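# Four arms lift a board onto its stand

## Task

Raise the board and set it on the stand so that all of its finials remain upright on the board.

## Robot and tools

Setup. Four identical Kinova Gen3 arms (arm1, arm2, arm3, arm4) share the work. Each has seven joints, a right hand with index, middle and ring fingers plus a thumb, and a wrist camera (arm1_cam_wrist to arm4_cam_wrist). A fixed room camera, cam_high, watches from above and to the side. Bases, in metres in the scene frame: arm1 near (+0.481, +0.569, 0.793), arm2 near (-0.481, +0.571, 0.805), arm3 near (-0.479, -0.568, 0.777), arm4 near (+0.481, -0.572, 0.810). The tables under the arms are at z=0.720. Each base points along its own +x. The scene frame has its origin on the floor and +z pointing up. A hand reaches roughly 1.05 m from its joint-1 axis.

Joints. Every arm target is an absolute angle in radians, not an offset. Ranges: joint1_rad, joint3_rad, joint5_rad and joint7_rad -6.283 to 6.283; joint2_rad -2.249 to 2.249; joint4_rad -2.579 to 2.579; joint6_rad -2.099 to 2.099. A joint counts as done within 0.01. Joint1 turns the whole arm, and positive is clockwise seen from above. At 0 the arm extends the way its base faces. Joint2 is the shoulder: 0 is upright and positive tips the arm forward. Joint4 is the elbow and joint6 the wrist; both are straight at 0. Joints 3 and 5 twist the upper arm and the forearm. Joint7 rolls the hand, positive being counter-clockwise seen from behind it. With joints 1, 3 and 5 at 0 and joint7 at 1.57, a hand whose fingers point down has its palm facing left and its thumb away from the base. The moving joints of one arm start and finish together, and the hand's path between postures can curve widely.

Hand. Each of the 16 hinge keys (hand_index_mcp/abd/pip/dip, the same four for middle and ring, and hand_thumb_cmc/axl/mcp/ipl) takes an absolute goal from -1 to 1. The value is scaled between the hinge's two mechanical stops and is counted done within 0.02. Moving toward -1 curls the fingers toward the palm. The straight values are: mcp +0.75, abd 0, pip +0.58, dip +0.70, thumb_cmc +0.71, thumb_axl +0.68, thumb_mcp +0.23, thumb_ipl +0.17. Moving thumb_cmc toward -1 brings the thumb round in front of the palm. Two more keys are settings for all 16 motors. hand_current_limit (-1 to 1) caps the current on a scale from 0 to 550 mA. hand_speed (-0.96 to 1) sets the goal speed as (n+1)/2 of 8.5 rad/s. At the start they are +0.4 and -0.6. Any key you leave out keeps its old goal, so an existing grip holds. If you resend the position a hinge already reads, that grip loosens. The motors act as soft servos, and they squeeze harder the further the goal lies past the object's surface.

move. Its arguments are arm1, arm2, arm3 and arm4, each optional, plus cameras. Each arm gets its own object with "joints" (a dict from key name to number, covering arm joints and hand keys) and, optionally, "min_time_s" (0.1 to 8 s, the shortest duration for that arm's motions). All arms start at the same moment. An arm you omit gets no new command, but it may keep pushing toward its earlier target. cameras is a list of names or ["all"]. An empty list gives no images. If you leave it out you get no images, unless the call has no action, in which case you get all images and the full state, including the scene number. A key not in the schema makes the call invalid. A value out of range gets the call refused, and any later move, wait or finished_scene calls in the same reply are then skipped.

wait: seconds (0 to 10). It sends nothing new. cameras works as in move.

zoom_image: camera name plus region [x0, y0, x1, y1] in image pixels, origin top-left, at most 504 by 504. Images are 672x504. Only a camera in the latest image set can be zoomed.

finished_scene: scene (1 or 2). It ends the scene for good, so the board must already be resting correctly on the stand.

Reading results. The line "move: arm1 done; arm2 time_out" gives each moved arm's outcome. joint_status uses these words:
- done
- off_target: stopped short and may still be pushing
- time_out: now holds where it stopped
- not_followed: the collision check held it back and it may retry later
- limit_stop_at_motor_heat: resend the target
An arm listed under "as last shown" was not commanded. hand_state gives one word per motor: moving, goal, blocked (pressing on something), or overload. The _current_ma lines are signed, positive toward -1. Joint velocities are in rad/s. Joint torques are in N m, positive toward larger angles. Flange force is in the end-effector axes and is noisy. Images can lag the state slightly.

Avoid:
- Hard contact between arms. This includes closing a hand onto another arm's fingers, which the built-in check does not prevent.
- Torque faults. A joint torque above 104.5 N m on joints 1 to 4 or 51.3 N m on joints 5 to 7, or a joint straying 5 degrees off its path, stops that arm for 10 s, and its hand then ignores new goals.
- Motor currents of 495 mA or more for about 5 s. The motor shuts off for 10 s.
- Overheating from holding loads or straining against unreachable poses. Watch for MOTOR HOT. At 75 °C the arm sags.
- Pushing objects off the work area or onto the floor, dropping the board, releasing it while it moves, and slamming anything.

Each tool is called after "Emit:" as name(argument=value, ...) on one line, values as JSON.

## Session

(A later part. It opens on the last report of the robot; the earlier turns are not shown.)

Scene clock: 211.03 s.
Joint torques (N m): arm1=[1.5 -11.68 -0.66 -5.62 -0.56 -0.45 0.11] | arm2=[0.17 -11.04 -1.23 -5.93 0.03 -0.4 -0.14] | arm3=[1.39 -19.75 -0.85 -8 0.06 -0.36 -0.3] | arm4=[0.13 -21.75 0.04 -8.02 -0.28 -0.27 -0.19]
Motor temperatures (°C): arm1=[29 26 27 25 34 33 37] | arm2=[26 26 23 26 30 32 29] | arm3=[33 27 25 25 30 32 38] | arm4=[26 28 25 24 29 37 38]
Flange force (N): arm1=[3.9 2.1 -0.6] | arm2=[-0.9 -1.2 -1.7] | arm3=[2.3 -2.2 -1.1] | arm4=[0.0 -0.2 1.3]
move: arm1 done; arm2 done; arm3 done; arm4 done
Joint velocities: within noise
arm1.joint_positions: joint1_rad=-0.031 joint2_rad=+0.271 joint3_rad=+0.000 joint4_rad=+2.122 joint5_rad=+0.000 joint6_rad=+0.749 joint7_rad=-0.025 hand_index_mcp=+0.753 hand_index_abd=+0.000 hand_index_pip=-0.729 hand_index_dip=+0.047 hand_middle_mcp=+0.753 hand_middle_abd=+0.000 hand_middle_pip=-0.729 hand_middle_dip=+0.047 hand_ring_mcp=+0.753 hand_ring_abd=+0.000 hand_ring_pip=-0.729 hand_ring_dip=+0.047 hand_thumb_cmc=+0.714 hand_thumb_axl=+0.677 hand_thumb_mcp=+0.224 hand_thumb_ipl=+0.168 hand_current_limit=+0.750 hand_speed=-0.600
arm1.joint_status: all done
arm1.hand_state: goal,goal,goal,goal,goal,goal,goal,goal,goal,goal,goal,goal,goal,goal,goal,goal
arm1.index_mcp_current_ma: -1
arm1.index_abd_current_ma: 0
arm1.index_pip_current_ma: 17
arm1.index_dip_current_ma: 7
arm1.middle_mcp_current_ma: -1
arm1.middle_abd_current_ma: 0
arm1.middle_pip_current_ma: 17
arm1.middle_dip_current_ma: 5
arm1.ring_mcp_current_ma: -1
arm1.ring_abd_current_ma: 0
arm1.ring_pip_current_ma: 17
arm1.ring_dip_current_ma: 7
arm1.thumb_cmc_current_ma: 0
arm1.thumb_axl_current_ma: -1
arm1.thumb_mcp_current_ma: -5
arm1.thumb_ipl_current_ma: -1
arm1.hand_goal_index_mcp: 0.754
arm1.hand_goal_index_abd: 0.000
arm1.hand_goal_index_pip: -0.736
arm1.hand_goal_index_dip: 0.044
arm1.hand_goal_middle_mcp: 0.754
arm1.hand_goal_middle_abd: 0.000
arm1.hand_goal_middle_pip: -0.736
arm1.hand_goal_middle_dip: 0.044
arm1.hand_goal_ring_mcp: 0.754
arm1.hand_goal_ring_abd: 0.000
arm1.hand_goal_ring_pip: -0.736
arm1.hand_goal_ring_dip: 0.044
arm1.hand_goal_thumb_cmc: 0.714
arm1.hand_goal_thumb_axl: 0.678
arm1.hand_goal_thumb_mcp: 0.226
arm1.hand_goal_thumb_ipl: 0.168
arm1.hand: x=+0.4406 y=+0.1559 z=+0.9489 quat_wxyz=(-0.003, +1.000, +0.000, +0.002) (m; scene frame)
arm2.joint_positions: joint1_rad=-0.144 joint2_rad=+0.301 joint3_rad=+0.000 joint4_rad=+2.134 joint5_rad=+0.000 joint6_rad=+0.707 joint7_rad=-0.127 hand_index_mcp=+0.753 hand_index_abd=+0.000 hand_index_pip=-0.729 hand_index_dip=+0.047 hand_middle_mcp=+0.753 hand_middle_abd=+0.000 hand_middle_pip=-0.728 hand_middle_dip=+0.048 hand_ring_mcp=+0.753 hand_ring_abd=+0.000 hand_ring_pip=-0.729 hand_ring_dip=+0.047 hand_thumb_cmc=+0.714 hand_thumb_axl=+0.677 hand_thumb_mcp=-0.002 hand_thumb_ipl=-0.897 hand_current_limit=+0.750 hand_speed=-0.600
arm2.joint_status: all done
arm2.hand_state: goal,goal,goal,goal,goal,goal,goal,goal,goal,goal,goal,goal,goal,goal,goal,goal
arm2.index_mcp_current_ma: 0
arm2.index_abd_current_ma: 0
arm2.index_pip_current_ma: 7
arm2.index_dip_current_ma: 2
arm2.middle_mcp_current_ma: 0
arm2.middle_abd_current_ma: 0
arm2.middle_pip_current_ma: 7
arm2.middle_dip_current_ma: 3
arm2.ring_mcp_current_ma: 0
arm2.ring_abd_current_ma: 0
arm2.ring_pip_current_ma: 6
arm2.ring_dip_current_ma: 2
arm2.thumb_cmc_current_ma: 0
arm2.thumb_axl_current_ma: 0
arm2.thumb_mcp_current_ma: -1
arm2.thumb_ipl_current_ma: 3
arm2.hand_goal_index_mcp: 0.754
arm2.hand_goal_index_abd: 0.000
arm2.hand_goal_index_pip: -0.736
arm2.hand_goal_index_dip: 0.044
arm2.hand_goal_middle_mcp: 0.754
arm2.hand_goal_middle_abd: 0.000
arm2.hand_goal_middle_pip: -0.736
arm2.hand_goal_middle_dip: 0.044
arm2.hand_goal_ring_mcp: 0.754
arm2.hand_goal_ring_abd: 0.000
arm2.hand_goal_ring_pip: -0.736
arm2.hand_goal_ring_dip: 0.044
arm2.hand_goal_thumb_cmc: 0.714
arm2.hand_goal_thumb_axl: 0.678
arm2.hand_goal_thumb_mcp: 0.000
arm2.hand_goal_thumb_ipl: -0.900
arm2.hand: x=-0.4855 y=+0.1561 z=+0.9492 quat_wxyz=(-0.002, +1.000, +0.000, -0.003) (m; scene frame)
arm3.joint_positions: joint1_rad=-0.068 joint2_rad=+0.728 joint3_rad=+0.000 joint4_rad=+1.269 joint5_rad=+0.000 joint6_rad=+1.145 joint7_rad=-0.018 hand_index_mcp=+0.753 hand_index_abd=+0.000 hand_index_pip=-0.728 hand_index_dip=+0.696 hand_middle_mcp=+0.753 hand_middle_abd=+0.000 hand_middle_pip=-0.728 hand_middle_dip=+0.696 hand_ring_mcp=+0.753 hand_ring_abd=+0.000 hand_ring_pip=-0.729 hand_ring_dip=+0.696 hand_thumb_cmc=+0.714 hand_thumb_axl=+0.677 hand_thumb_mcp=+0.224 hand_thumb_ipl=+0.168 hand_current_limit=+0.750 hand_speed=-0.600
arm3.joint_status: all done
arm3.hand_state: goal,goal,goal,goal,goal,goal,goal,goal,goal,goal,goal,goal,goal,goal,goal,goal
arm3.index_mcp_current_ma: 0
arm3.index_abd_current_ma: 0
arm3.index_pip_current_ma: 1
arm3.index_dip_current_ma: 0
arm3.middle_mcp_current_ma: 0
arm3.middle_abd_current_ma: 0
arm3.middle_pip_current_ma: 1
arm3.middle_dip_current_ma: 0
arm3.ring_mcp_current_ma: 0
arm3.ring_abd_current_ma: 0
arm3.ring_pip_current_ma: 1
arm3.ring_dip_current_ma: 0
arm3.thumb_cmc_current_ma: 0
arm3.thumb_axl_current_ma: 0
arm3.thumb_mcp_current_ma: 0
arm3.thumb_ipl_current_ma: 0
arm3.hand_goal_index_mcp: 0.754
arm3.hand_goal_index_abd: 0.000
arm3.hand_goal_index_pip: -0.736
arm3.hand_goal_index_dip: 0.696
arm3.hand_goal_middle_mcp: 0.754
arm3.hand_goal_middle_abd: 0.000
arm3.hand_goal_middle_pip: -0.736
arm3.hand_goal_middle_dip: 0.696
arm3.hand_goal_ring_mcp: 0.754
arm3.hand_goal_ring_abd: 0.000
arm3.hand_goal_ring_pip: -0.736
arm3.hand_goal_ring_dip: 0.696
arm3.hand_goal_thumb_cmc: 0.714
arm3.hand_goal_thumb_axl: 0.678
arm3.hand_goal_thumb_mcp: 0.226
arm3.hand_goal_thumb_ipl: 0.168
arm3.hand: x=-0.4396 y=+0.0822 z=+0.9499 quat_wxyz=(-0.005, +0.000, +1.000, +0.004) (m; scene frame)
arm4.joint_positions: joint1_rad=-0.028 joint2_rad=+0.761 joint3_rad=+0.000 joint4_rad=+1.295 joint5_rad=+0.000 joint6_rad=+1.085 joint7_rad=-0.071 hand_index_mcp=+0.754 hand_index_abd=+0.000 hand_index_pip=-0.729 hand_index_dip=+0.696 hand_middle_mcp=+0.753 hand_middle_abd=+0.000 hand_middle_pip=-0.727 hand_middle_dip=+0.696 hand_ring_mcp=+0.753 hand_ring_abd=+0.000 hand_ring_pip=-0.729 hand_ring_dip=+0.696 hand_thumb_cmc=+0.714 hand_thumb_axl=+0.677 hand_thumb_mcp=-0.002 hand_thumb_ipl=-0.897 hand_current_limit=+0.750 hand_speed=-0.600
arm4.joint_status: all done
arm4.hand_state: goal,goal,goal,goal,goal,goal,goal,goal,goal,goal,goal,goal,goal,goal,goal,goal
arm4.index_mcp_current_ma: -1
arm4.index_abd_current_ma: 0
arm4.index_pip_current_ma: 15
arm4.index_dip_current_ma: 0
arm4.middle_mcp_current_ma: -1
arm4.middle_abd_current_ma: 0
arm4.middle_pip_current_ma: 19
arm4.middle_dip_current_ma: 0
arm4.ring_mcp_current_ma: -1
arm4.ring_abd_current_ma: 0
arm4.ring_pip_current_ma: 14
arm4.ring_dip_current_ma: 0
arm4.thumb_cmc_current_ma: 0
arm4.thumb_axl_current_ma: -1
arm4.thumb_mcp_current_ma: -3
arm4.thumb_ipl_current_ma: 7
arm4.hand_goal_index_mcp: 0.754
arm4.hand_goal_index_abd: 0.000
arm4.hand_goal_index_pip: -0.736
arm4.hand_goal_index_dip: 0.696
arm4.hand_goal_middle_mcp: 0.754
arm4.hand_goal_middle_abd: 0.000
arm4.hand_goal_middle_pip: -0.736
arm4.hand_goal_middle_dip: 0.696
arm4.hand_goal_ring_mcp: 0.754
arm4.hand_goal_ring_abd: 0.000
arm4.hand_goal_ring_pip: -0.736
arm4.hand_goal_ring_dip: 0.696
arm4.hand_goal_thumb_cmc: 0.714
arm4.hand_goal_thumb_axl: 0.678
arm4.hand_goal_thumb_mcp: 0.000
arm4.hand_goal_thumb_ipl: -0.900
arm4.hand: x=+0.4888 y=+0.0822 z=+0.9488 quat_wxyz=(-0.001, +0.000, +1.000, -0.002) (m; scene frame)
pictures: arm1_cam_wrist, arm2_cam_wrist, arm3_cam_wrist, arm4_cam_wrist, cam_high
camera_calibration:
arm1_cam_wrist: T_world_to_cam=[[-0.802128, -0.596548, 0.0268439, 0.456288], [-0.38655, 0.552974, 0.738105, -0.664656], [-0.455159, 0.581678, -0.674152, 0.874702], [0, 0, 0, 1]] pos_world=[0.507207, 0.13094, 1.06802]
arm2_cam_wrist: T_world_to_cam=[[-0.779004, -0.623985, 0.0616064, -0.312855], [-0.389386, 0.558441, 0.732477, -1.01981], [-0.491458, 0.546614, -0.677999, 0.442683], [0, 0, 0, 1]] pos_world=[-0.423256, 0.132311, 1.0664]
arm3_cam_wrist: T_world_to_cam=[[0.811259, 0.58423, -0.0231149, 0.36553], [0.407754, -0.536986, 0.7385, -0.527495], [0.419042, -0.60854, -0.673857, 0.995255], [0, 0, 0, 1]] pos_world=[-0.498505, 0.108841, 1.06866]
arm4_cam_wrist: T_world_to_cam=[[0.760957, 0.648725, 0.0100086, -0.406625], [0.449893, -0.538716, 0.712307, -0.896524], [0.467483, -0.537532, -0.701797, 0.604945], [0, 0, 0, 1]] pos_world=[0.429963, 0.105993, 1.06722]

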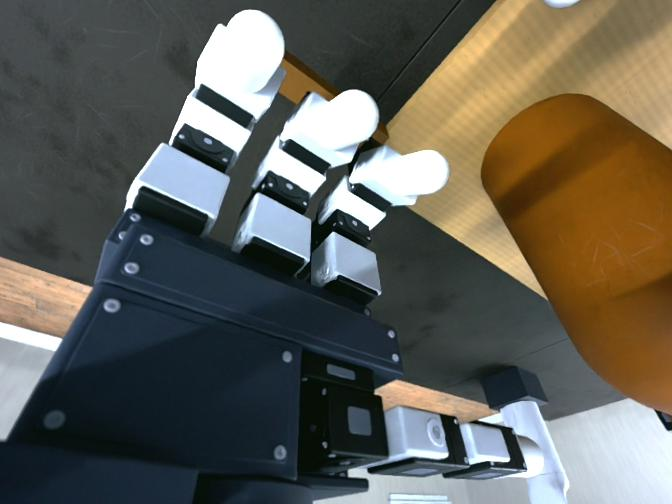

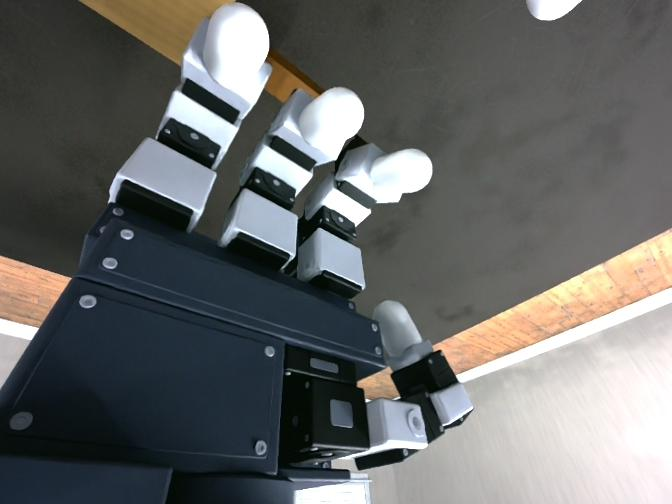

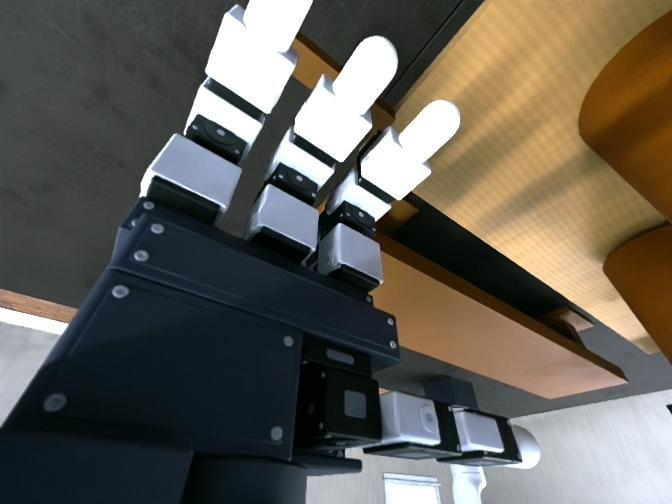

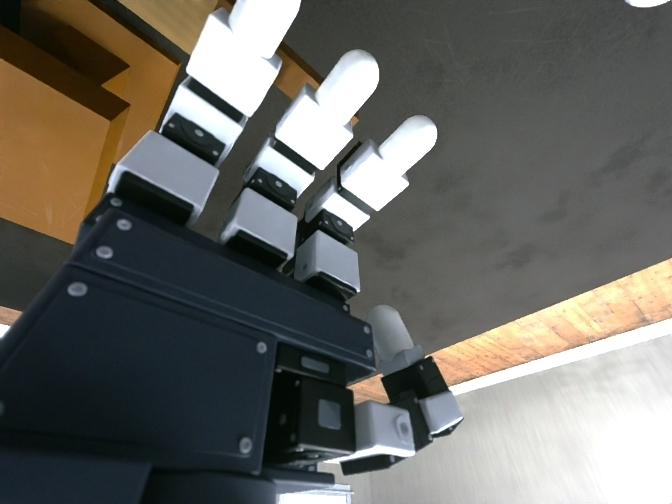

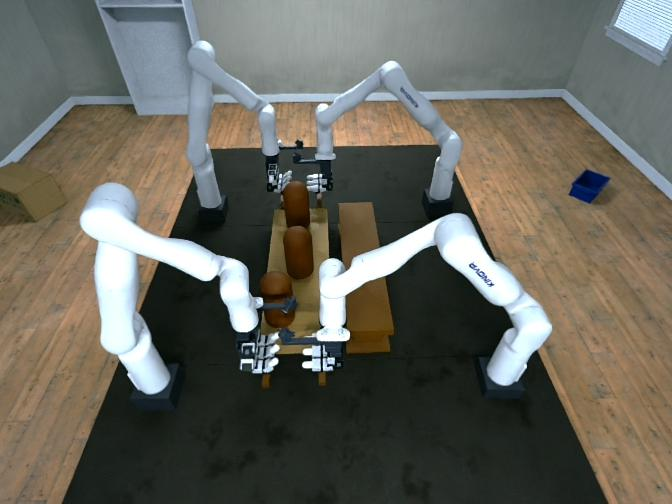

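Emit:
move(arm1={"joints":{"joint1_rad":-0.4331,"joint2_rad":0.3002,"joint4_rad":2.0785,"joint6_rad":0.7629,"joint7_rad":-0.4255},"min_time_s":2}, arm2={"joints":{"joint1_rad":0.2773,"joint2_rad":0.3381,"joint4_rad":2.0782,"joint6_rad":0.7253,"joint7_rad":0.2962},"min_time_s":2}, arm3={"joints":{"joint1_rad":-0.0765,"joint2_rad":0.4928,"joint4_rad":1.7083,"joint6_rad":0.9405,"joint7_rad":-0.0250},"min_time_s":2}, arm4={"joints":{"joint1_rad":-0.0631,"joint2_rad":0.5392,"joint4_rad":1.7364,"joint6_rad":0.8660,"joint7_rad":-0.1035},"min_time_s":2}, cameras=[])

Emit:
move(arm1={"joints":{"joint1_rad":-0.4312,"joint2_rad":0.6482,"joint4_rad":2.2089,"joint6_rad":0.2845,"joint7_rad":-0.4236},"min_time_s":2}, arm2={"joints":{"joint1_rad":0.2741,"joint2_rad":0.6898,"joint4_rad":2.1927,"joint6_rad":0.2591,"joint7_rad":0.2930},"min_time_s":2}, arm3={"joints":{"joint1_rad":-0.0740,"joint2_rad":0.7415,"joint4_rad":1.8375,"joint6_rad":0.5626,"joint7_rad":-0.0225},"min_time_s":2}, arm4={"joints":{"joint1_rad":-0.0622,"joint2_rad":0.8059,"joint4_rad":1.8298,"joint6_rad":0.5059,"joint7_rad":-0.1026},"min_time_s":2}, cameras=["all"])

Scene clock: 424.63 s.
Joint torques (N m): arm1=[1.51 -12.32 -0.59 -5.73 -0.54 -0.44 0.07] | arm2=[0.24 -11.84 -1.27 -6.04 0.02 -0.37 -0.15] | arm3=[1.39 -14.97 -0.97 -7.12 0.04 -0.35 -0.32] | arm4=[0.14 -17.19 -0.02 -6.98 -0.3 -0.29 -0.18]
Motor temperatures (°C): arm1=[29 27 27 24 34 33 37] | arm2=[26 27 23 25 30 32 29] | arm3=[33 29 25 25 30 32 38] | arm4=[26 31 25 24 29 37 38]
Flange force (N): arm1=[4.3 0.4 -0.4] | arm2=[-0.1 -1.3 -1.5] | arm3=[2.4 -2.2 -1.8] | arm4=[0.0 -0.3 1.3]
move: arm1 done; arm2 done; arm3 done; arm4 done
Joint velocities: within noise
arm1.joint_positions: joint1_rad=-0.433 joint2_rad=+0.300 joint3_rad=+0.000 joint4_rad=+2.079 joint5_rad=+0.000 joint6_rad=+0.763 joint7_rad=-0.425 hand_index_mcp=+0.753 hand_index_abd=+0.000 hand_index_pip=-0.729 hand_index_dip=+0.047 hand_middle_mcp=+0.753 hand_middle_abd=+0.000 hand_middle_pip=-0.729 hand_middle_dip=+0.047 hand_ring_mcp=+0.753 hand_ring_abd=+0.000 hand_ring_pip=-0.729 hand_ring_dip=+0.047 hand_thumb_cmc=+0.714 hand_thumb_axl=+0.677 hand_thumb_mcp=+0.224 hand_thumb_ipl=+0.168 hand_current_limit=+0.750 hand_speed=-0.600
arm1.joint_status: all done
arm1.hand_state: goal,goal,goal,goal,goal,goal,goal,goal,goal,goal,goal,goal,goal,goal,goal,goal
arm1.index_mcp_current_ma: -1
arm1.index_abd_current_ma: 0
arm1.index_pip_current_ma: 17
arm1.index_dip_current_ma: 7
arm1.middle_mcp_current_ma: -1
arm1.middle_abd_current_ma: 0
arm1.middle_pip_current_ma: 17
arm1.middle_dip_current_ma: 5
arm1.ring_mcp_current_ma: -1
arm1.ring_abd_current_ma: 0
arm1.ring_pip_current_ma: 17
arm1.ring_dip_current_ma: 7
arm1.thumb_cmc_current_ma: 0
arm1.thumb_axl_current_ma: -1
arm1.thumb_mcp_current_ma: -5
arm1.thumb_ipl_current_ma: -1
arm1.hand_goal_index_mcp: 0.754
arm1.hand_goal_index_abd: 0.000
arm1.hand_goal_index_pip: -0.736
arm1.hand_goal_index_dip: 0.044
arm1.hand_goal_middle_mcp: 0.754
arm1.hand_goal_middle_abd: 0.000
arm1.hand_goal_middle_pip: -0.736
arm1.hand_goal_middle_dip: 0.044
arm1.hand_goal_ring_mcp: 0.754
arm1.hand_goal_ring_abd: 0.000
arm1.hand_goal_ring_pip: -0.736
arm1.hand_goal_ring_dip: 0.044
arm1.hand_goal_thumb_cmc: 0.714
arm1.hand_goal_thumb_axl: 0.678
arm1.hand_goal_thumb_mcp: 0.226
arm1.hand_goal_thumb_ipl: 0.168
arm1.hand: x=+0.5764 y=+0.1616 z=+0.9490 quat_wxyz=(-0.003, +1.000, +0.001, +0.002) (m; scene frame)
arm2.joint_positions: joint1_rad=+0.277 joint2_rad=+0.338 joint3_rad=+0.000 joint4_rad=+2.078 joint5_rad=+0.000 joint6_rad=+0.725 joint7_rad=+0.296 hand_index_mcp=+0.753 hand_index_abd=+0.000 hand_index_pip=-0.729 hand_index_dip=+0.047 hand_middle_mcp=+0.753 hand_middle_abd=+0.000 hand_middle_pip=-0.728 hand_middle_dip=+0.048 hand_ring_mcp=+0.753 hand_ring_abd=+0.000 hand_ring_pip=-0.729 hand_ring_dip=+0.047 hand_thumb_cmc=+0.714 hand_thumb_axl=+0.677 hand_thumb_mcp=-0.002 hand_thumb_ipl=-0.897 hand_current_limit=+0.750 hand_speed=-0.600
arm2.joint_status: all done
arm2.hand_state: goal,goal,goal,goal,goal,goal,goal,goal,goal,goal,goal,goal,goal,goal,goal,goal
arm2.index_mcp_current_ma: 0
arm2.index_abd_current_ma: 0
arm2.index_pip_current_ma: 7
arm2.index_dip_current_ma: 2
arm2.middle_mcp_current_ma: 0
arm2.middle_abd_current_ma: 0
arm2.middle_pip_current_ma: 7
arm2.middle_dip_current_ma: 3
arm2.ring_mcp_current_ma: 0
arm2.ring_abd_current_ma: 0
arm2.ring_pip_current_ma: 6
arm2.ring_dip_current_ma: 2
arm2.thumb_cmc_current_ma: 0
arm2.thumb_axl_current_ma: 0
arm2.thumb_mcp_current_ma: -1
arm2.thumb_ipl_current_ma: 3
arm2.hand_goal_index_mcp: 0.754
arm2.hand_goal_index_abd: 0.000
arm2.hand_goal_index_pip: -0.736
arm2.hand_goal_index_dip: 0.044
arm2.hand_goal_middle_mcp: 0.754
arm2.hand_goal_middle_abd: 0.000
arm2.hand_goal_middle_pip: -0.736
arm2.hand_goal_middle_dip: 0.044
arm2.hand_goal_ring_mcp: 0.754
arm2.hand_goal_ring_abd: 0.000
arm2.hand_goal_ring_pip: -0.736
arm2.hand_goal_ring_dip: 0.044
arm2.hand_goal_thumb_cmc: 0.714
arm2.hand_goal_thumb_axl: 0.678
arm2.hand_goal_thumb_mcp: 0.000
arm2.hand_goal_thumb_ipl: -0.900
arm2.hand: x=-0.6270 y=+0.1594 z=+0.9490 quat_wxyz=(-0.002, +1.000, +0.001, -0.003) (m; scene frame)
arm3.joint_positions: joint1_rad=-0.077 joint2_rad=+0.493 joint3_rad=+0.000 joint4_rad=+1.708 joint5_rad=+0.000 joint6_rad=+0.941 joint7_rad=-0.025 hand_index_mcp=+0.753 hand_index_abd=+0.000 hand_index_pip=-0.728 hand_index_dip=+0.696 hand_middle_mcp=+0.753 hand_middle_abd=+0.000 hand_middle_pip=-0.728 hand_middle_dip=+0.696 hand_ring_mcp=+0.753 hand_ring_abd=+0.000 hand_ring_pip=-0.729 hand_ring_dip=+0.696 hand_thumb_cmc=+0.714 hand_thumb_axl=+0.677 hand_thumb_mcp=+0.224 hand_thumb_ipl=+0.168 hand_current_limit=+0.750 hand_speed=-0.600
arm3.joint_status: all done
arm3.hand_state: goal,goal,goal,goal,goal,goal,goal,goal,goal,goal,goal,goal,goal,goal,goal,goal
arm3.index_mcp_current_ma: 0
arm3.index_abd_current_ma: 0
arm3.index_pip_current_ma: 1
arm3.index_dip_current_ma: 0
arm3.middle_mcp_current_ma: 0
arm3.middle_abd_current_ma: 0
arm3.middle_pip_current_ma: 1
arm3.middle_dip_current_ma: 0
arm3.ring_mcp_current_ma: 0
arm3.ring_abd_current_ma: 0
arm3.ring_pip_current_ma: 1
arm3.ring_dip_current_ma: 0
arm3.thumb_cmc_current_ma: 0
arm3.thumb_axl_current_ma: 0
arm3.thumb_mcp_current_ma: 0
arm3.thumb_ipl_current_ma: 0
arm3.hand_goal_index_mcp: 0.754
arm3.hand_goal_index_abd: 0.000
arm3.hand_goal_index_pip: -0.736
arm3.hand_goal_index_dip: 0.696
arm3.hand_goal_middle_mcp: 0.754
arm3.hand_goal_middle_abd: 0.000
arm3.hand_goal_middle_pip: -0.736
arm3.hand_goal_middle_dip: 0.696
arm3.hand_goal_ring_mcp: 0.754
arm3.hand_goal_ring_abd: 0.000
arm3.hand_goal_ring_pip: -0.736
arm3.hand_goal_ring_dip: 0.696
arm3.hand_goal_thumb_cmc: 0.714
arm3.hand_goal_thumb_axl: 0.678
arm3.hand_goal_thumb_mcp: 0.226
arm3.hand_goal_thumb_ipl: 0.168
arm3.hand: x=-0.4418 y=-0.0308 z=+0.9500 quat_wxyz=(-0.005, -0.001, +1.000, +0.004) (m; scene frame)
arm4.joint_positions: joint1_rad=-0.063 joint2_rad=+0.539 joint3_rad=+0.000 joint4_rad=+1.736 joint5_rad=+0.000 joint6_rad=+0.866 joint7_rad=-0.104 hand_index_mcp=+0.754 hand_index_abd=+0.000 hand_index_pip=-0.729 hand_index_dip=+0.696 hand_middle_mcp=+0.753 hand_middle_abd=+0.000 hand_middle_pip=-0.727 hand_middle_dip=+0.696 hand_ring_mcp=+0.753 hand_ring_abd=+0.000 hand_ring_pip=-0.729 hand_ring_dip=+0.696 hand_thumb_cmc=+0.714 hand_thumb_axl=+0.677 hand_thumb_mcp=-0.002 hand_thumb_ipl=-0.897 hand_current_limit=+0.750 hand_speed=-0.600
arm4.joint_status: all done
arm4.hand_state: goal,goal,goal,goal,goal,goal,goal,goal,goal,goal,goal,goal,goal,goal,goal,goal
arm4.index_mcp_current_ma: -1
arm4.index_abd_current_ma: 0
arm4.index_pip_current_ma: 15
arm4.index_dip_current_ma: 0
arm4.middle_mcp_current_ma: -1
arm4.middle_abd_current_ma: 0
arm4.middle_pip_current_ma: 19
arm4.middle_dip_current_ma: 0
arm4.ring_mcp_current_ma: -1
arm4.ring_abd_current_ma: 0
arm4.ring_pip_current_ma: 14
arm4.ring_dip_current_ma: 0
arm4.thumb_cmc_current_ma: 0
arm4.thumb_axl_current_ma: -1
arm4.thumb_mcp_current_ma: -3
arm4.thumb_ipl_current_ma: 7
arm4.hand_goal_index_mcp: 0.754
arm4.hand_goal_index_abd: 0.000
arm4.hand_goal_index_pip: -0.736
arm4.hand_goal_index_dip: 0.696
arm4.hand_goal_middle_mcp: 0.754
arm4.hand_goal_middle_abd: 0.000
arm4.hand_goal_middle_pip: -0.736
arm4.hand_goal_middle_dip: 0.696
arm4.hand_goal_ring_mcp: 0.754
arm4.hand_goal_ring_abd: 0.000
arm4.hand_goal_ring_pip: -0.736
arm4.hand_goal_ring_dip: 0.696
arm4.hand_goal_thumb_cmc: 0.714
arm4.hand_goal_thumb_axl: 0.678
arm4.hand_goal_thumb_mcp: 0.000
arm4.hand_goal_thumb_ipl: -0.900
arm4.hand: x=+0.4807 y=-0.0308 z=+0.9488 quat_wxyz=(-0.001, -0.001, +1.000, -0.002) (m; scene frame)
pictures: none
No camera images: "cameras" was empty.

Scene clock: 426.93 s.
Joint torques (N m): arm1=[1.54 -14.88 -0.42 -2.37 -0.57 -0.48 0.16] | arm2=[0.23 -14.44 -1.11 -2.53 0.06 -0.36 -0.16] | arm3=[1.4 -16.67 -0.82 -4.7 0.02 -0.35 -0.27] | arm4=[0.13 -18.86 0.03 -4.6 -0.31 -0.29 -0.17]
Motor temperatures (°C): arm1=[29 27 27 24 34 33 37] | arm2=[26 27 23 25 30 32 29] | arm3=[33 29 25 25 30 32 38] | arm4=[26 31 25 24 29 37 38]
Flange force (N): arm1=[5.3 -0.5 0.4] | arm2=[0.8 -0.1 -1.8] | arm3=[3.5 -1.0 -2.5] | arm4=[0.1 -0.5 1.3]
move: arm1 done; arm2 done; arm3 done; arm4 done
Joint velocities: within noise
arm1.joint_positions: joint1_rad=-0.431 joint2_rad=+0.648 joint3_rad=+0.000 joint4_rad=+2.209 joint5_rad=+0.000 joint6_rad=+0.284 joint7_rad=-0.424 hand_index_mcp=+0.753 hand_index_abd=+0.000 hand_index_pip=-0.729 hand_index_dip=+0.047 hand_middle_mcp=+0.753 hand_middle_abd=+0.000 hand_middle_pip=-0.729 hand_middle_dip=+0.047 hand_ring_mcp=+0.753 hand_ring_abd=+0.000 hand_ring_pip=-0.729 hand_ring_dip=+0.047 hand_thumb_cmc=+0.714 hand_thumb_axl=+0.677 hand_thumb_mcp=+0.224 hand_thumb_ipl=+0.168 hand_current_limit=+0.750 hand_speed=-0.600
arm1.joint_status: all done
arm1.hand_state: goal,goal,goal,goal,goal,goal,goal,goal,goal,goal,goal,goal,goal,goal,goal,goal
arm1.index_mcp_current_ma: -1
arm1.index_abd_current_ma: 0
arm1.index_pip_current_ma: 17
arm1.index_dip_current_ma: 7
arm1.middle_mcp_current_ma: -1
arm1.middle_abd_current_ma: 0
arm1.middle_pip_current_ma: 16
arm1.middle_dip_current_ma: 5
arm1.ring_mcp_current_ma: -1
arm1.ring_abd_current_ma: 0
arm1.ring_pip_current_ma: 16
arm1.ring_dip_current_ma: 7
arm1.thumb_cmc_current_ma: 0
arm1.thumb_axl_current_ma: -1
arm1.thumb_mcp_current_ma: -5
arm1.thumb_ipl_current_ma: -1
arm1.hand_goal_index_mcp: 0.754
arm1.hand_goal_index_abd: 0.000
arm1.hand_goal_index_pip: -0.736
arm1.hand_goal_index_dip: 0.044
arm1.hand_goal_middle_mcp: 0.754
arm1.hand_goal_middle_abd: 0.000
arm1.hand_goal_middle_pip: -0.736
arm1.hand_goal_middle_dip: 0.044
arm1.hand_goal_ring_mcp: 0.754
arm1.hand_goal_ring_abd: 0.000
arm1.hand_goal_ring_pip: -0.736
arm1.hand_goal_ring_dip: 0.044
arm1.hand_goal_thumb_cmc: 0.714
arm1.hand_goal_thumb_axl: 0.678
arm1.hand_goal_thumb_mcp: 0.226
arm1.hand_goal_thumb_ipl: 0.168
arm1.hand: x=+0.5765 y=+0.1616 z=+0.8080 quat_wxyz=(-0.003, +1.000, +0.001, +0.002) (m; scene frame)
arm2.joint_positions: joint1_rad=+0.274 joint2_rad=+0.690 joint3_rad=+0.000 joint4_rad=+2.193 joint5_rad=+0.000 joint6_rad=+0.259 joint7_rad=+0.293 hand_index_mcp=+0.753 hand_index_abd=+0.000 hand_index_pip=-0.729 hand_index_dip=+0.047 hand_middle_mcp=+0.753 hand_middle_abd=+0.000 hand_middle_pip=-0.729 hand_middle_dip=+0.048 hand_ring_mcp=+0.753 hand_ring_abd=+0.000 hand_ring_pip=-0.729 hand_ring_dip=+0.047 hand_thumb_cmc=+0.714 hand_thumb_axl=+0.677 hand_thumb_mcp=-0.002 hand_thumb_ipl=-0.897 hand_current_limit=+0.750 hand_speed=-0.600
arm2.joint_status: all done
arm2.hand_state: goal,goal,goal,goal,goal,goal,goal,goal,goal,goal,goal,goal,goal,goal,goal,goal
arm2.index_mcp_current_ma: 0
arm2.index_abd_current_ma: 0
arm2.index_pip_current_ma: 7
arm2.index_dip_current_ma: 2
arm2.middle_mcp_current_ma: 0
arm2.middle_abd_current_ma: 0
arm2.middle_pip_current_ma: 7
arm2.middle_dip_current_ma: 3
arm2.ring_mcp_current_ma: 0
arm2.ring_abd_current_ma: 0
arm2.ring_pip_current_ma: 6
arm2.ring_dip_current_ma: 2
arm2.thumb_cmc_current_ma: 0
arm2.thumb_axl_current_ma: 0
arm2.thumb_mcp_current_ma: -1
arm2.thumb_ipl_current_ma: 3
arm2.hand_goal_index_mcp: 0.754
arm2.hand_goal_index_abd: 0.000
arm2.hand_goal_index_pip: -0.736
arm2.hand_goal_index_dip: 0.044
arm2.hand_goal_middle_mcp: 0.754
arm2.hand_goal_middle_abd: 0.000
arm2.hand_goal_middle_pip: -0.736
arm2.hand_goal_middle_dip: 0.044
arm2.hand_goal_ring_mcp: 0.754
arm2.hand_goal_ring_abd: 0.000
arm2.hand_goal_ring_pip: -0.736
arm2.hand_goal_ring_dip: 0.044
arm2.hand_goal_thumb_cmc: 0.714
arm2.hand_goal_thumb_axl: 0.678
arm2.hand_goal_thumb_mcp: 0.000
arm2.hand_goal_thumb_ipl: -0.900
arm2.hand: x=-0.6269 y=+0.1595 z=+0.8080 quat_wxyz=(-0.002, +1.000, +0.001, -0.003) (m; scene frame)
arm3.joint_positions: joint1_rad=-0.074 joint2_rad=+0.741 joint3_rad=+0.000 joint4_rad=+1.837 joint5_rad=+0.000 joint6_rad=+0.563 joint7_rad=-0.022 hand_index_mcp=+0.753 hand_index_abd=+0.000 hand_index_pip=-0.728 hand_index_dip=+0.696 hand_middle_mcp=+0.753 hand_middle_abd=+0.000 hand_middle_pip=-0.729 hand_middle_dip=+0.696 hand_ring_mcp=+0.753 hand_ring_abd=+0.000 hand_ring_pip=-0.729 hand_ring_dip=+0.696 hand_thumb_cmc=+0.714 hand_thumb_axl=+0.677 hand_thumb_mcp=+0.224 hand_thumb_ipl=+0.168 hand_current_limit=+0.750 hand_speed=-0.600
arm3.joint_status: all done
arm3.hand_state: goal,goal,goal,goal,goal,goal,goal,goal,goal,goal,goal,goal,goal,goal,goal,goal
arm3.index_mcp_current_ma: 0
arm3.index_abd_current_ma: 0
arm3.index_pip_current_ma: 1
arm3.index_dip_current_ma: 0
arm3.middle_mcp_current_ma: 0
arm3.middle_abd_current_ma: 0
arm3.middle_pip_current_ma: 1
arm3.middle_dip_current_ma: 0
arm3.ring_mcp_current_ma: 0
arm3.ring_abd_current_ma: 0
arm3.ring_pip_current_ma: 1
arm3.ring_dip_current_ma: 0
arm3.thumb_cmc_current_ma: 0
arm3.thumb_axl_current_ma: 0
arm3.thumb_mcp_current_ma: 0
arm3.thumb_ipl_current_ma: 0
arm3.hand_goal_index_mcp: 0.754
arm3.hand_goal_index_abd: 0.000
arm3.hand_goal_index_pip: -0.736
arm3.hand_goal_index_dip: 0.696
arm3.hand_goal_middle_mcp: 0.754
arm3.hand_goal_middle_abd: 0.000
arm3.hand_goal_middle_pip: -0.736
arm3.hand_goal_middle_dip: 0.696
arm3.hand_goal_ring_mcp: 0.754
arm3.hand_goal_ring_abd: 0.000
arm3.hand_goal_ring_pip: -0.736
arm3.hand_goal_ring_dip: 0.696
arm3.hand_goal_thumb_cmc: 0.714
arm3.hand_goal_thumb_axl: 0.678
arm3.hand_goal_thumb_mcp: 0.226
arm3.hand_goal_thumb_ipl: 0.168
arm3.hand: x=-0.4419 y=-0.0308 z=+0.8090 quat_wxyz=(-0.005, -0.001, +1.000, +0.004) (m; scene frame)
arm4.joint_positions: joint1_rad=-0.062 joint2_rad=+0.806 joint3_rad=+0.000 joint4_rad=+1.830 joint5_rad=+0.000 joint6_rad=+0.506 joint7_rad=-0.103 hand_index_mcp=+0.754 hand_index_abd=+0.000 hand_index_pip=-0.729 hand_index_dip=+0.696 hand_middle_mcp=+0.753 hand_middle_abd=+0.000 hand_middle_pip=-0.727 hand_middle_dip=+0.696 hand_ring_mcp=+0.753 hand_ring_abd=+0.000 hand_ring_pip=-0.729 hand_ring_dip=+0.696 hand_thumb_cmc=+0.714 hand_thumb_axl=+0.677 hand_thumb_mcp=-0.002 hand_thumb_ipl=-0.897 hand_current_limit=+0.750 hand_speed=-0.600
arm4.joint_status: all done
arm4.hand_state: goal,goal,goal,goal,goal,goal,goal,goal,goal,goal,goal,goal,goal,goal,goal,goal
arm4.index_mcp_current_ma: -1
arm4.index_abd_current_ma: 0
arm4.index_pip_current_ma: 14
arm4.index_dip_current_ma: 0
arm4.middle_mcp_current_ma: -1
arm4.middle_abd_current_ma: 0
arm4.middle_pip_current_ma: 19
arm4.middle_dip_current_ma: 0
arm4.ring_mcp_current_ma: -1
arm4.ring_abd_current_ma: 0
arm4.ring_pip_current_ma: 14
arm4.ring_dip_current_ma: 0
arm4.thumb_cmc_current_ma: 0
arm4.thumb_axl_current_ma: -1
arm4.thumb_mcp_current_ma: -3
arm4.thumb_ipl_current_ma: 7
arm4.hand_goal_index_mcp: 0.754
arm4.hand_goal_index_abd: 0.000
arm4.hand_goal_index_pip: -0.736
arm4.hand_goal_index_dip: 0.696
arm4.hand_goal_middle_mcp: 0.754
arm4.hand_goal_middle_abd: 0.000
arm4.hand_goal_middle_pip: -0.736
arm4.hand_goal_middle_dip: 0.696
arm4.hand_goal_ring_mcp: 0.754
arm4.hand_goal_ring_abd: 0.000
arm4.hand_goal_ring_pip: -0.736
arm4.hand_goal_ring_dip: 0.696
arm4.hand_goal_thumb_cmc: 0.714
arm4.hand_goal_thumb_axl: 0.678
arm4.hand_goal_thumb_mcp: 0.000
arm4.hand_goal_thumb_ipl: -0.900
arm4.hand: x=+0.4807 y=-0.0309 z=+0.8078 quat_wxyz=(-0.001, -0.001, +1.000, -0.002) (m; scene frame)
pictures: arm1_cam_wrist, arm2_cam_wrist, arm3_cam_wrist, arm4_cam_wrist, cam_high
camera_calibration:
arm1_cam_wrist: T_world_to_cam=[[-0.800884, -0.598214, 0.02691, 0.572047], [-0.387707, 0.552259, 0.738033, -0.510442], [-0.456363, 0.580646, -0.674228, 0.839168], [0, 0, 0, 1]] pos_world=[0.643207, 0.136843, 0.92712]
arm2_cam_wrist: T_world_to_cam=[[-0.777748, -0.625551, 0.0615913, -0.411127], [-0.390526, 0.557659, 0.732466, -0.973983], [-0.492542, 0.545621, -0.678012, 0.275025], [0, 0, 0, 1]] pos_world=[-0.564657, 0.13591, 0.925201]
arm3_cam_wrist: T_world_to_cam=[[0.810106, 0.585829, -0.023084, 0.429635], [0.408806, -0.536213, 0.738481, -0.482516], [0.420245, -0.607685, -0.673879, 0.833113], [0, 0, 0, 1]] pos_world=[-0.500906, -0.004154, 0.927664]
arm4_cam_wrist: T_world_to_cam=[[0.759687, 0.650212, 0.00999977, -0.324911], [0.450937, -0.537815, 0.712328, -0.85379], [0.468542, -0.536637, -0.701776, 0.448563], [0, 0, 0, 1]] pos_world=[0.421665, -0.00720433, 0.926218]

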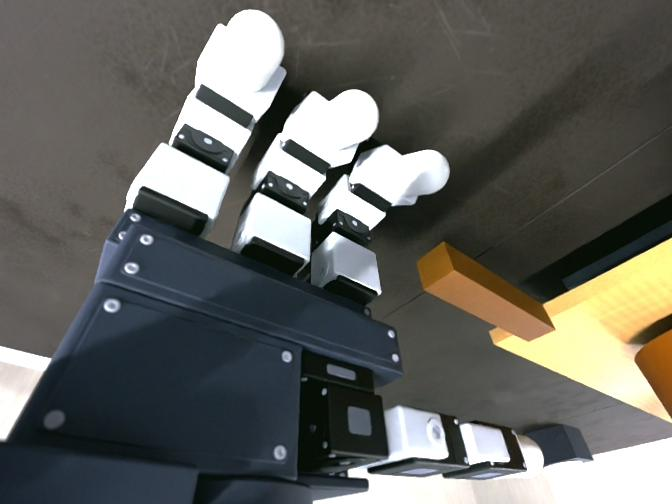

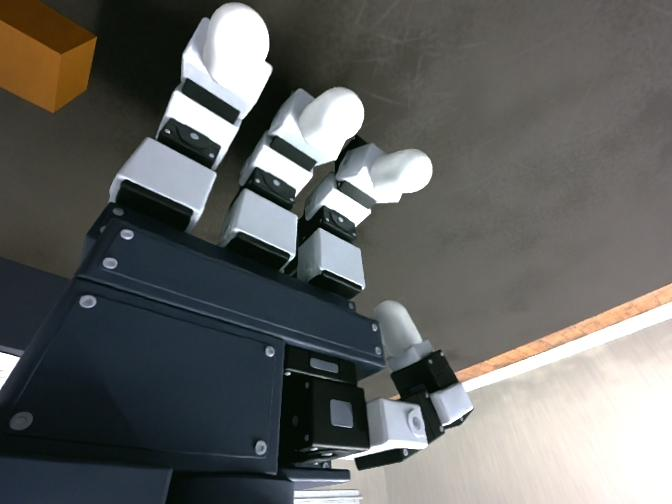

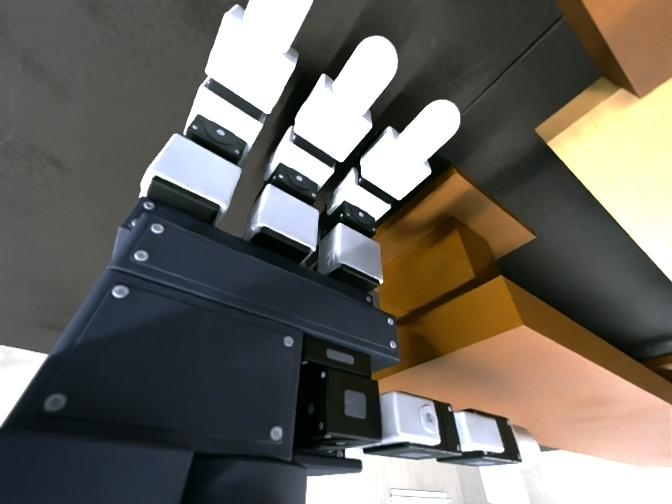

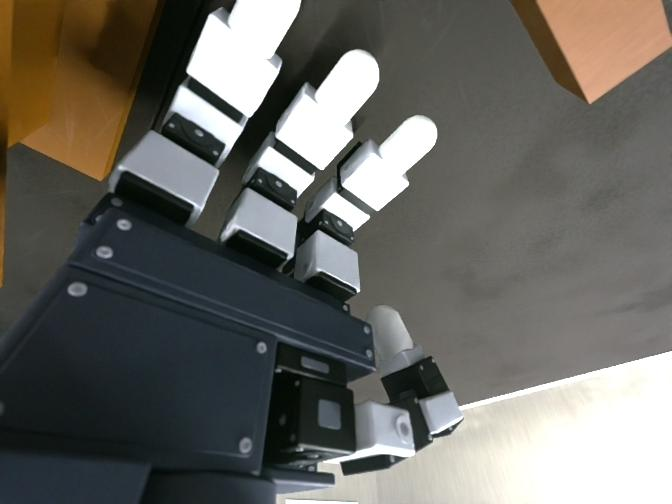

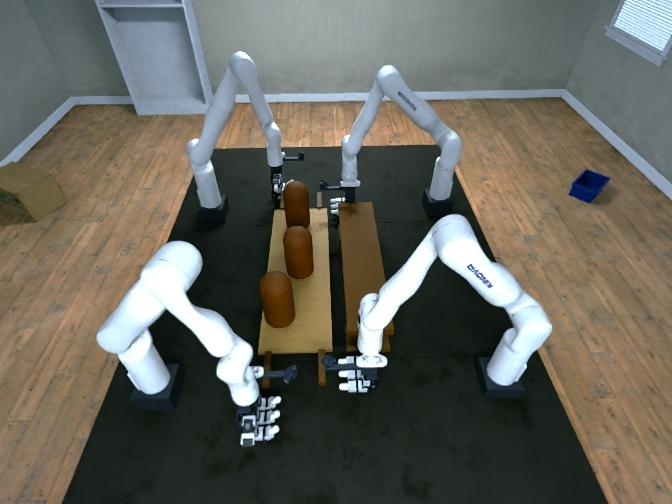

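Emit:
zoom_image(camera="arm1_cam_wrist", region=[400, 220, 580, 360])

Emit:
zoom_image(camera="arm2_cam_wrist", region=[0, 0, 120, 120])

Emit:
zoom_image(camera="arm4_cam_wrist", region=[500, 0, 672, 120])

Emit:
zoom_image(camera="arm3_cam_wrist", region=[530, 0, 672, 140])

Scaled by 2.800 from the camera's 672x504 image, which has a finer 960x720 frame.

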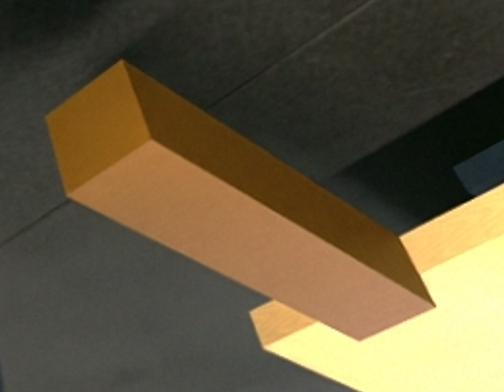

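Scaled by 4.200 from the camera's 672x504 image, which has a finer 960x720 frame.

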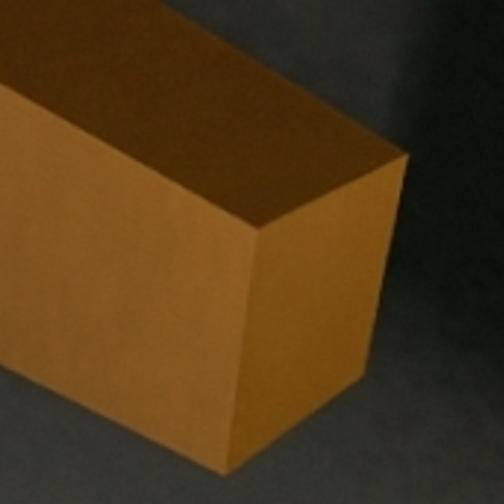

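Scaled by 2.930 from the camera's 672x504 image, which has a finer 960x720 frame.

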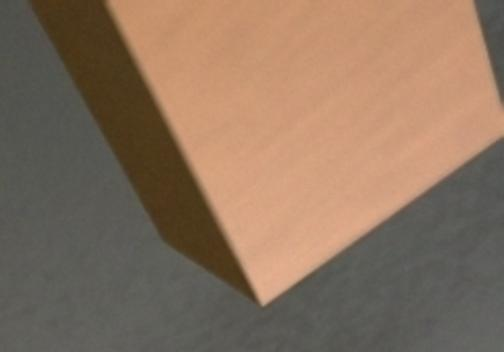

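Scaled by 3.549 from the camera's 672x504 image, which has a finer 960x720 frame.

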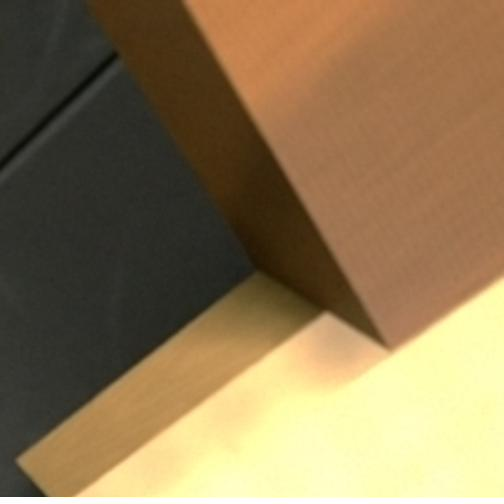

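Emit:
move(arm1={"joints":{"joint1_rad":-0.3002,"joint2_rad":0.6372,"joint4_rad":2.2518,"joint6_rad":0.2526,"joint7_rad":-0.2926},"min_time_s":2}, arm2={"joints":{"joint1_rad":0.1402,"joint2_rad":0.6788,"joint4_rad":2.2371,"joint6_rad":0.2257,"joint7_rad":0.1591},"min_time_s":2}, arm3={"joints":{"joint1_rad":-0.0691,"joint2_rad":0.9202,"joint4_rad":1.3884,"joint6_rad":0.8330,"joint7_rad":-0.0176},"min_time_s":2.5}, arm4={"joints":{"joint1_rad":-0.0408,"joint2_rad":0.9758,"joint4_rad":1.3660,"joint6_rad":0.7998,"joint7_rad":-0.0812},"min_time_s":2.5}, cameras=["all"])

Scene clock: 597.93 s.
Joint torques (N m): arm1=[1.54 -14.42 -0.44 -2.21 -0.53 -0.48 0.11] | arm2=[0.26 -13.95 -1.1 -2.18 0.04 -0.39 -0.17] | arm3=[1.39 -18.67 -0.81 -5.59 0.04 -0.34 -0.31] | arm4=[0.12 -23.02 0.1 -6.61 -0.32 -0.28 -0.18]
Motor temperatures (°C): arm1=[29 27 27 24 34 33 37] | arm2=[26 28 23 25 30 32 29] | arm3=[33 29 25 24 29 32 38] | arm4=[26 31 25 24 29 37 38]
Flange force (N): arm1=[5.3 -0.2 0.4] | arm2=[0.8 0.0 -2.1] | arm3=[3.0 -1.3 -2.0] | arm4=[0.0 -0.4 1.3]
move: arm1 done; arm2 done; arm3 time_out; arm4 done
Joint velocities: within noise
arm1.joint_positions: joint1_rad=-0.300 joint2_rad=+0.637 joint3_rad=+0.000 joint4_rad=+2.252 joint5_rad=+0.000 joint6_rad=+0.253 joint7_rad=-0.293 hand_index_mcp=+0.753 hand_index_abd=+0.000 hand_index_pip=-0.729 hand_index_dip=+0.047 hand_middle_mcp=+0.753 hand_middle_abd=+0.000 hand_middle_pip=-0.729 hand_middle_dip=+0.047 hand_ring_mcp=+0.753 hand_ring_abd=+0.000 hand_ring_pip=-0.729 hand_ring_dip=+0.047 hand_thumb_cmc=+0.714 hand_thumb_axl=+0.677 hand_thumb_mcp=+0.224 hand_thumb_ipl=+0.168 hand_current_limit=+0.750 hand_speed=-0.600
arm1.joint_status: all done
arm1.hand_state: goal,goal,goal,goal,goal,goal,goal,goal,goal,goal,goal,goal,goal,goal,goal,goal
arm1.index_mcp_current_ma: -1
arm1.index_abd_current_ma: 0
arm1.index_pip_current_ma: 17
arm1.index_dip_current_ma: 7
arm1.middle_mcp_current_ma: -1
arm1.middle_abd_current_ma: 0
arm1.middle_pip_current_ma: 16
arm1.middle_dip_current_ma: 5
arm1.ring_mcp_current_ma: -1
arm1.ring_abd_current_ma: 0
arm1.ring_pip_current_ma: 16
arm1.ring_dip_current_ma: 7
arm1.thumb_cmc_current_ma: 0
arm1.thumb_axl_current_ma: -1
arm1.thumb_mcp_current_ma: -5
arm1.thumb_ipl_current_ma: -1
arm1.hand_goal_index_mcp: 0.754
arm1.hand_goal_index_abd: 0.000
arm1.hand_goal_index_pip: -0.736
arm1.hand_goal_index_dip: 0.044
arm1.hand_goal_middle_mcp: 0.754
arm1.hand_goal_middle_abd: 0.000
arm1.hand_goal_middle_pip: -0.736
arm1.hand_goal_middle_dip: 0.044
arm1.hand_goal_ring_mcp: 0.754
arm1.hand_goal_ring_abd: 0.000
arm1.hand_goal_ring_pip: -0.736
arm1.hand_goal_ring_dip: 0.044
arm1.hand_goal_thumb_cmc: 0.714
arm1.hand_goal_thumb_axl: 0.678
arm1.hand_goal_thumb_mcp: 0.226
arm1.hand_goal_thumb_ipl: 0.168
arm1.hand: x=+0.5296 y=+0.1617 z=+0.8080 quat_wxyz=(-0.003, +1.000, +0.001, +0.002) (m; scene frame)
arm2.joint_positions: joint1_rad=+0.140 joint2_rad=+0.679 joint3_rad=+0.000 joint4_rad=+2.237 joint5_rad=+0.000 joint6_rad=+0.226 joint7_rad=+0.159 hand_index_mcp=+0.753 hand_index_abd=+0.000 hand_index_pip=-0.729 hand_index_dip=+0.047 hand_middle_mcp=+0.753 hand_middle_abd=+0.000 hand_middle_pip=-0.729 hand_middle_dip=+0.048 hand_ring_mcp=+0.753 hand_ring_abd=+0.000 hand_ring_pip=-0.729 hand_ring_dip=+0.047 hand_thumb_cmc=+0.714 hand_thumb_axl=+0.677 hand_thumb_mcp=-0.002 hand_thumb_ipl=-0.897 hand_current_limit=+0.750 hand_speed=-0.600
arm2.joint_status: all done
arm2.hand_state: goal,goal,goal,goal,goal,goal,goal,goal,goal,goal,goal,goal,goal,goal,goal,goal
arm2.index_mcp_current_ma: 0
arm2.index_abd_current_ma: 0
arm2.index_pip_current_ma: 7
arm2.index_dip_current_ma: 2
arm2.middle_mcp_current_ma: 0
arm2.middle_abd_current_ma: 0
arm2.middle_pip_current_ma: 7
arm2.middle_dip_current_ma: 3
arm2.ring_mcp_current_ma: 0
arm2.ring_abd_current_ma: 0
arm2.ring_pip_current_ma: 6
arm2.ring_dip_current_ma: 2
arm2.thumb_cmc_current_ma: 0
arm2.thumb_axl_current_ma: 0
arm2.thumb_mcp_current_ma: -1
arm2.thumb_ipl_current_ma: 3
arm2.hand_goal_index_mcp: 0.754
arm2.hand_goal_index_abd: 0.000
arm2.hand_goal_index_pip: -0.736
arm2.hand_goal_index_dip: 0.044
arm2.hand_goal_middle_mcp: 0.754
arm2.hand_goal_middle_abd: 0.000
arm2.hand_goal_middle_pip: -0.736
arm2.hand_goal_middle_dip: 0.044
arm2.hand_goal_ring_mcp: 0.754
arm2.hand_goal_ring_abd: 0.000
arm2.hand_goal_ring_pip: -0.736
arm2.hand_goal_ring_dip: 0.044
arm2.hand_goal_thumb_cmc: 0.714
arm2.hand_goal_thumb_axl: 0.678
arm2.hand_goal_thumb_mcp: 0.000
arm2.hand_goal_thumb_ipl: -0.900
arm2.hand: x=-0.5800 y=+0.1595 z=+0.8081 quat_wxyz=(-0.002, +1.000, +0.001, -0.003) (m; scene frame)
arm3.joint_positions: joint1_rad=-0.072 joint2_rad=+0.822 joint3_rad=+0.000 joint4_rad=+1.635 joint5_rad=+0.000 joint6_rad=+0.684 joint7_rad=-0.020 hand_index_mcp=+0.754 hand_index_abd=+0.000 hand_index_pip=-0.728 hand_index_dip=+0.696 hand_middle_mcp=+0.754 hand_middle_abd=+0.000 hand_middle_pip=-0.729 hand_middle_dip=+0.696 hand_ring_mcp=+0.754 hand_ring_abd=+0.000 hand_ring_pip=-0.729 hand_ring_dip=+0.696 hand_thumb_cmc=+0.714 hand_thumb_axl=+0.677 hand_thumb_mcp=+0.224 hand_thumb_ipl=+0.168 hand_current_limit=+0.750 hand_speed=-0.600
arm3.joint_status: joint2_rad time_out (moved +0.081 of +0.179); joint4_rad time_out (moved -0.202 of -0.449); joint6_rad time_out (moved +0.122 of +0.270); the others done
arm3.hand_state: goal,goal,goal,goal,goal,goal,goal,goal,goal,goal,goal,goal,goal,goal,goal,goal
arm3.index_mcp_current_ma: 0
arm3.index_abd_current_ma: 0
arm3.index_pip_current_ma: 1
arm3.index_dip_current_ma: 0
arm3.middle_mcp_current_ma: 0
arm3.middle_abd_current_ma: 0
arm3.middle_pip_current_ma: 1
arm3.middle_dip_current_ma: 0
arm3.ring_mcp_current_ma: 0
arm3.ring_abd_current_ma: 0
arm3.ring_pip_current_ma: 1
arm3.ring_dip_current_ma: 0
arm3.thumb_cmc_current_ma: 0
arm3.thumb_axl_current_ma: 0
arm3.thumb_mcp_current_ma: 0
arm3.thumb_ipl_current_ma: 0
arm3.hand_goal_index_mcp: 0.754
arm3.hand_goal_index_abd: 0.000
arm3.hand_goal_index_pip: -0.736
arm3.hand_goal_index_dip: 0.696
arm3.hand_goal_middle_mcp: 0.754
arm3.hand_goal_middle_abd: 0.000
arm3.hand_goal_middle_pip: -0.736
arm3.hand_goal_middle_dip: 0.696
arm3.hand_goal_ring_mcp: 0.754
arm3.hand_goal_ring_abd: 0.000
arm3.hand_goal_ring_pip: -0.736
arm3.hand_goal_ring_dip: 0.696
arm3.hand_goal_thumb_cmc: 0.714
arm3.hand_goal_thumb_axl: 0.678
arm3.hand_goal_thumb_mcp: 0.226
arm3.hand_goal_thumb_ipl: 0.168
arm3.hand: x=-0.4422 y=+0.0243 z=+0.8079 quat_wxyz=(-0.005, -0.001, +1.000, +0.004) (m; scene frame)
arm4.joint_positions: joint1_rad=-0.041 joint2_rad=+0.976 joint3_rad=+0.000 joint4_rad=+1.366 joint5_rad=+0.000 joint6_rad=+0.800 joint7_rad=-0.081 hand_index_mcp=+0.754 hand_index_abd=+0.000 hand_index_pip=-0.729 hand_index_dip=+0.696 hand_middle_mcp=+0.753 hand_middle_abd=+0.000 hand_middle_pip=-0.727 hand_middle_dip=+0.696 hand_ring_mcp=+0.753 hand_ring_abd=+0.000 hand_ring_pip=-0.729 hand_ring_dip=+0.696 hand_thumb_cmc=+0.714 hand_thumb_axl=+0.677 hand_thumb_mcp=-0.002 hand_thumb_ipl=-0.897 hand_current_limit=+0.750 hand_speed=-0.600
arm4.joint_status: all done
arm4.hand_state: goal,goal,goal,goal,goal,goal,goal,goal,goal,goal,goal,goal,goal,goal,goal,goal
arm4.index_mcp_current_ma: -1
arm4.index_abd_current_ma: 0
arm4.index_pip_current_ma: 14
arm4.index_dip_current_ma: 0
arm4.middle_mcp_current_ma: -1
arm4.middle_abd_current_ma: 0
arm4.middle_pip_current_ma: 19
arm4.middle_dip_current_ma: 0
arm4.ring_mcp_current_ma: -1
arm4.ring_abd_current_ma: 0
arm4.ring_pip_current_ma: 14
arm4.ring_dip_current_ma: 0
arm4.thumb_cmc_current_ma: 0
arm4.thumb_axl_current_ma: -1
arm4.thumb_mcp_current_ma: -3
arm4.thumb_ipl_current_ma: 7
arm4.hand_goal_index_mcp: 0.754
arm4.hand_goal_index_abd: 0.000
arm4.hand_goal_index_pip: -0.736
arm4.hand_goal_index_dip: 0.696
arm4.hand_goal_middle_mcp: 0.754
arm4.hand_goal_middle_abd: 0.000
arm4.hand_goal_middle_pip: -0.736
arm4.hand_goal_middle_dip: 0.696
arm4.hand_goal_ring_mcp: 0.754
arm4.hand_goal_ring_abd: 0.000
arm4.hand_goal_ring_pip: -0.736
arm4.hand_goal_ring_dip: 0.696
arm4.hand_goal_thumb_cmc: 0.714
arm4.hand_goal_thumb_axl: 0.678
arm4.hand_goal_thumb_mcp: 0.000
arm4.hand_goal_thumb_ipl: -0.900
arm4.hand: x=+0.4807 y=+0.0871 z=+0.8078 quat_wxyz=(-0.001, -0.001, +1.000, -0.002) (m; scene frame)
pictures: arm1_cam_wrist, arm2_cam_wrist, arm3_cam_wrist, arm4_cam_wrist, cam_high
led back after a hold (arm2 arm): the arm was led back toward your command in small steps, so it may still be short of it.
joint command not followed: on one or more control steps a check withheld the commanded joint targets of the arm2 arm, and it was not sent them on those steps.
cause: the commanded joint targets, or the way to them, would bring a part of the robot too close to another arm (this arm's hand and the arm3 arm's hand, where that arm would come to rest).
joint command not followed: on one or more control steps a check withheld the commanded joint targets of the arm3 arm, and it was not sent them on those steps.
cause: the commanded joint targets, or the way to them, would bring a part of the robot too close to another arm (this arm's hand and the arm2 arm's hand, along the way the arms are being sent, or toward where that arm still pushes).
camera_calibration:
arm1_cam_wrist: T_world_to_cam=[[-0.800859, -0.598249, 0.0268684, 0.534577], [-0.387722, 0.552181, 0.738084, -0.528635], [-0.456394, 0.580684, -0.674174, 0.817602], [0, 0, 0, 1]] pos_world=[0.596307, 0.136944, 0.92702]
arm2_cam_wrist: T_world_to_cam=[[-0.777748, -0.625551, 0.0615913, -0.374656], [-0.390526, 0.557659, 0.732466, -0.95574], [-0.492542, 0.545621, -0.678012, 0.298193], [0, 0, 0, 1]] pos_world=[-0.517757, 0.13591, 0.925301]
arm3_cam_wrist: T_world_to_cam=[[0.810132, 0.585791, -0.0231212, 0.397603], [0.408781, -0.536183, 0.738516, -0.452251], [0.420219, -0.607747, -0.673839, 0.865898], [0, 0, 0, 1]] pos_world=[-0.501106, 0.0508458, 0.926664]
arm4_cam_wrist: T_world_to_cam=[[0.759656, 0.650248, 0.0100443, -0.401744], [0.450963, -0.537842, 0.712291, -0.790346], [0.468568, -0.536566, -0.701812, 0.511855], [0, 0, 0, 1]] pos_world=[0.421765, 0.110796, 0.926218]

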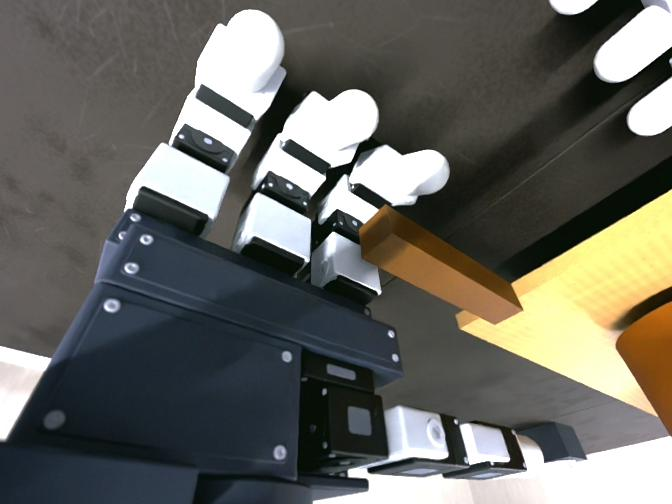

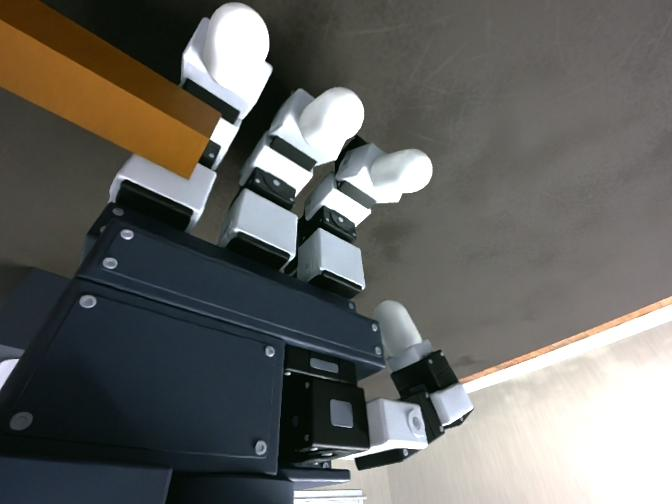

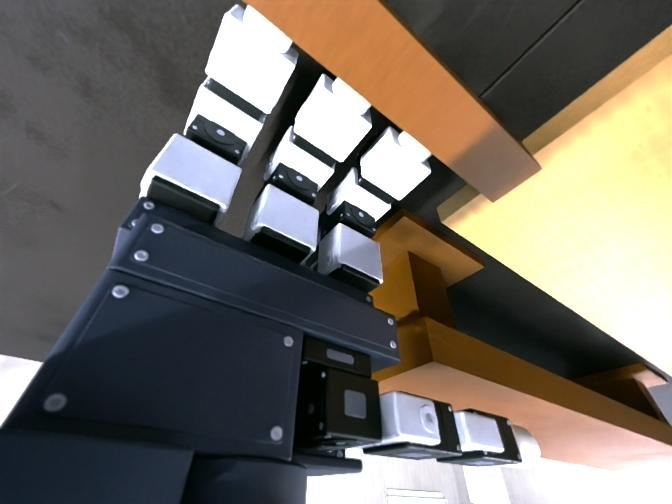

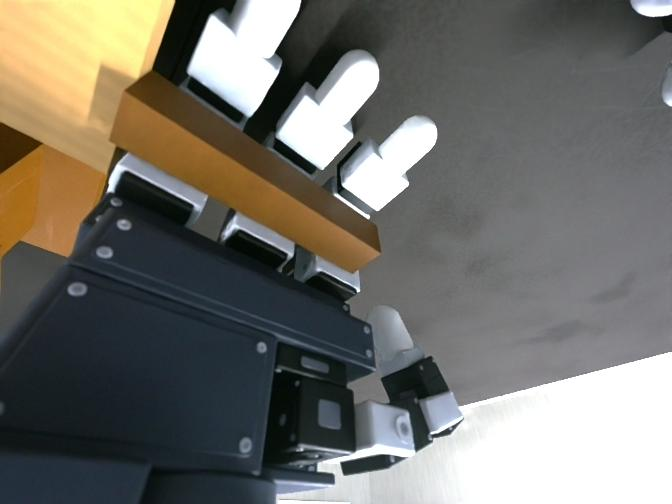

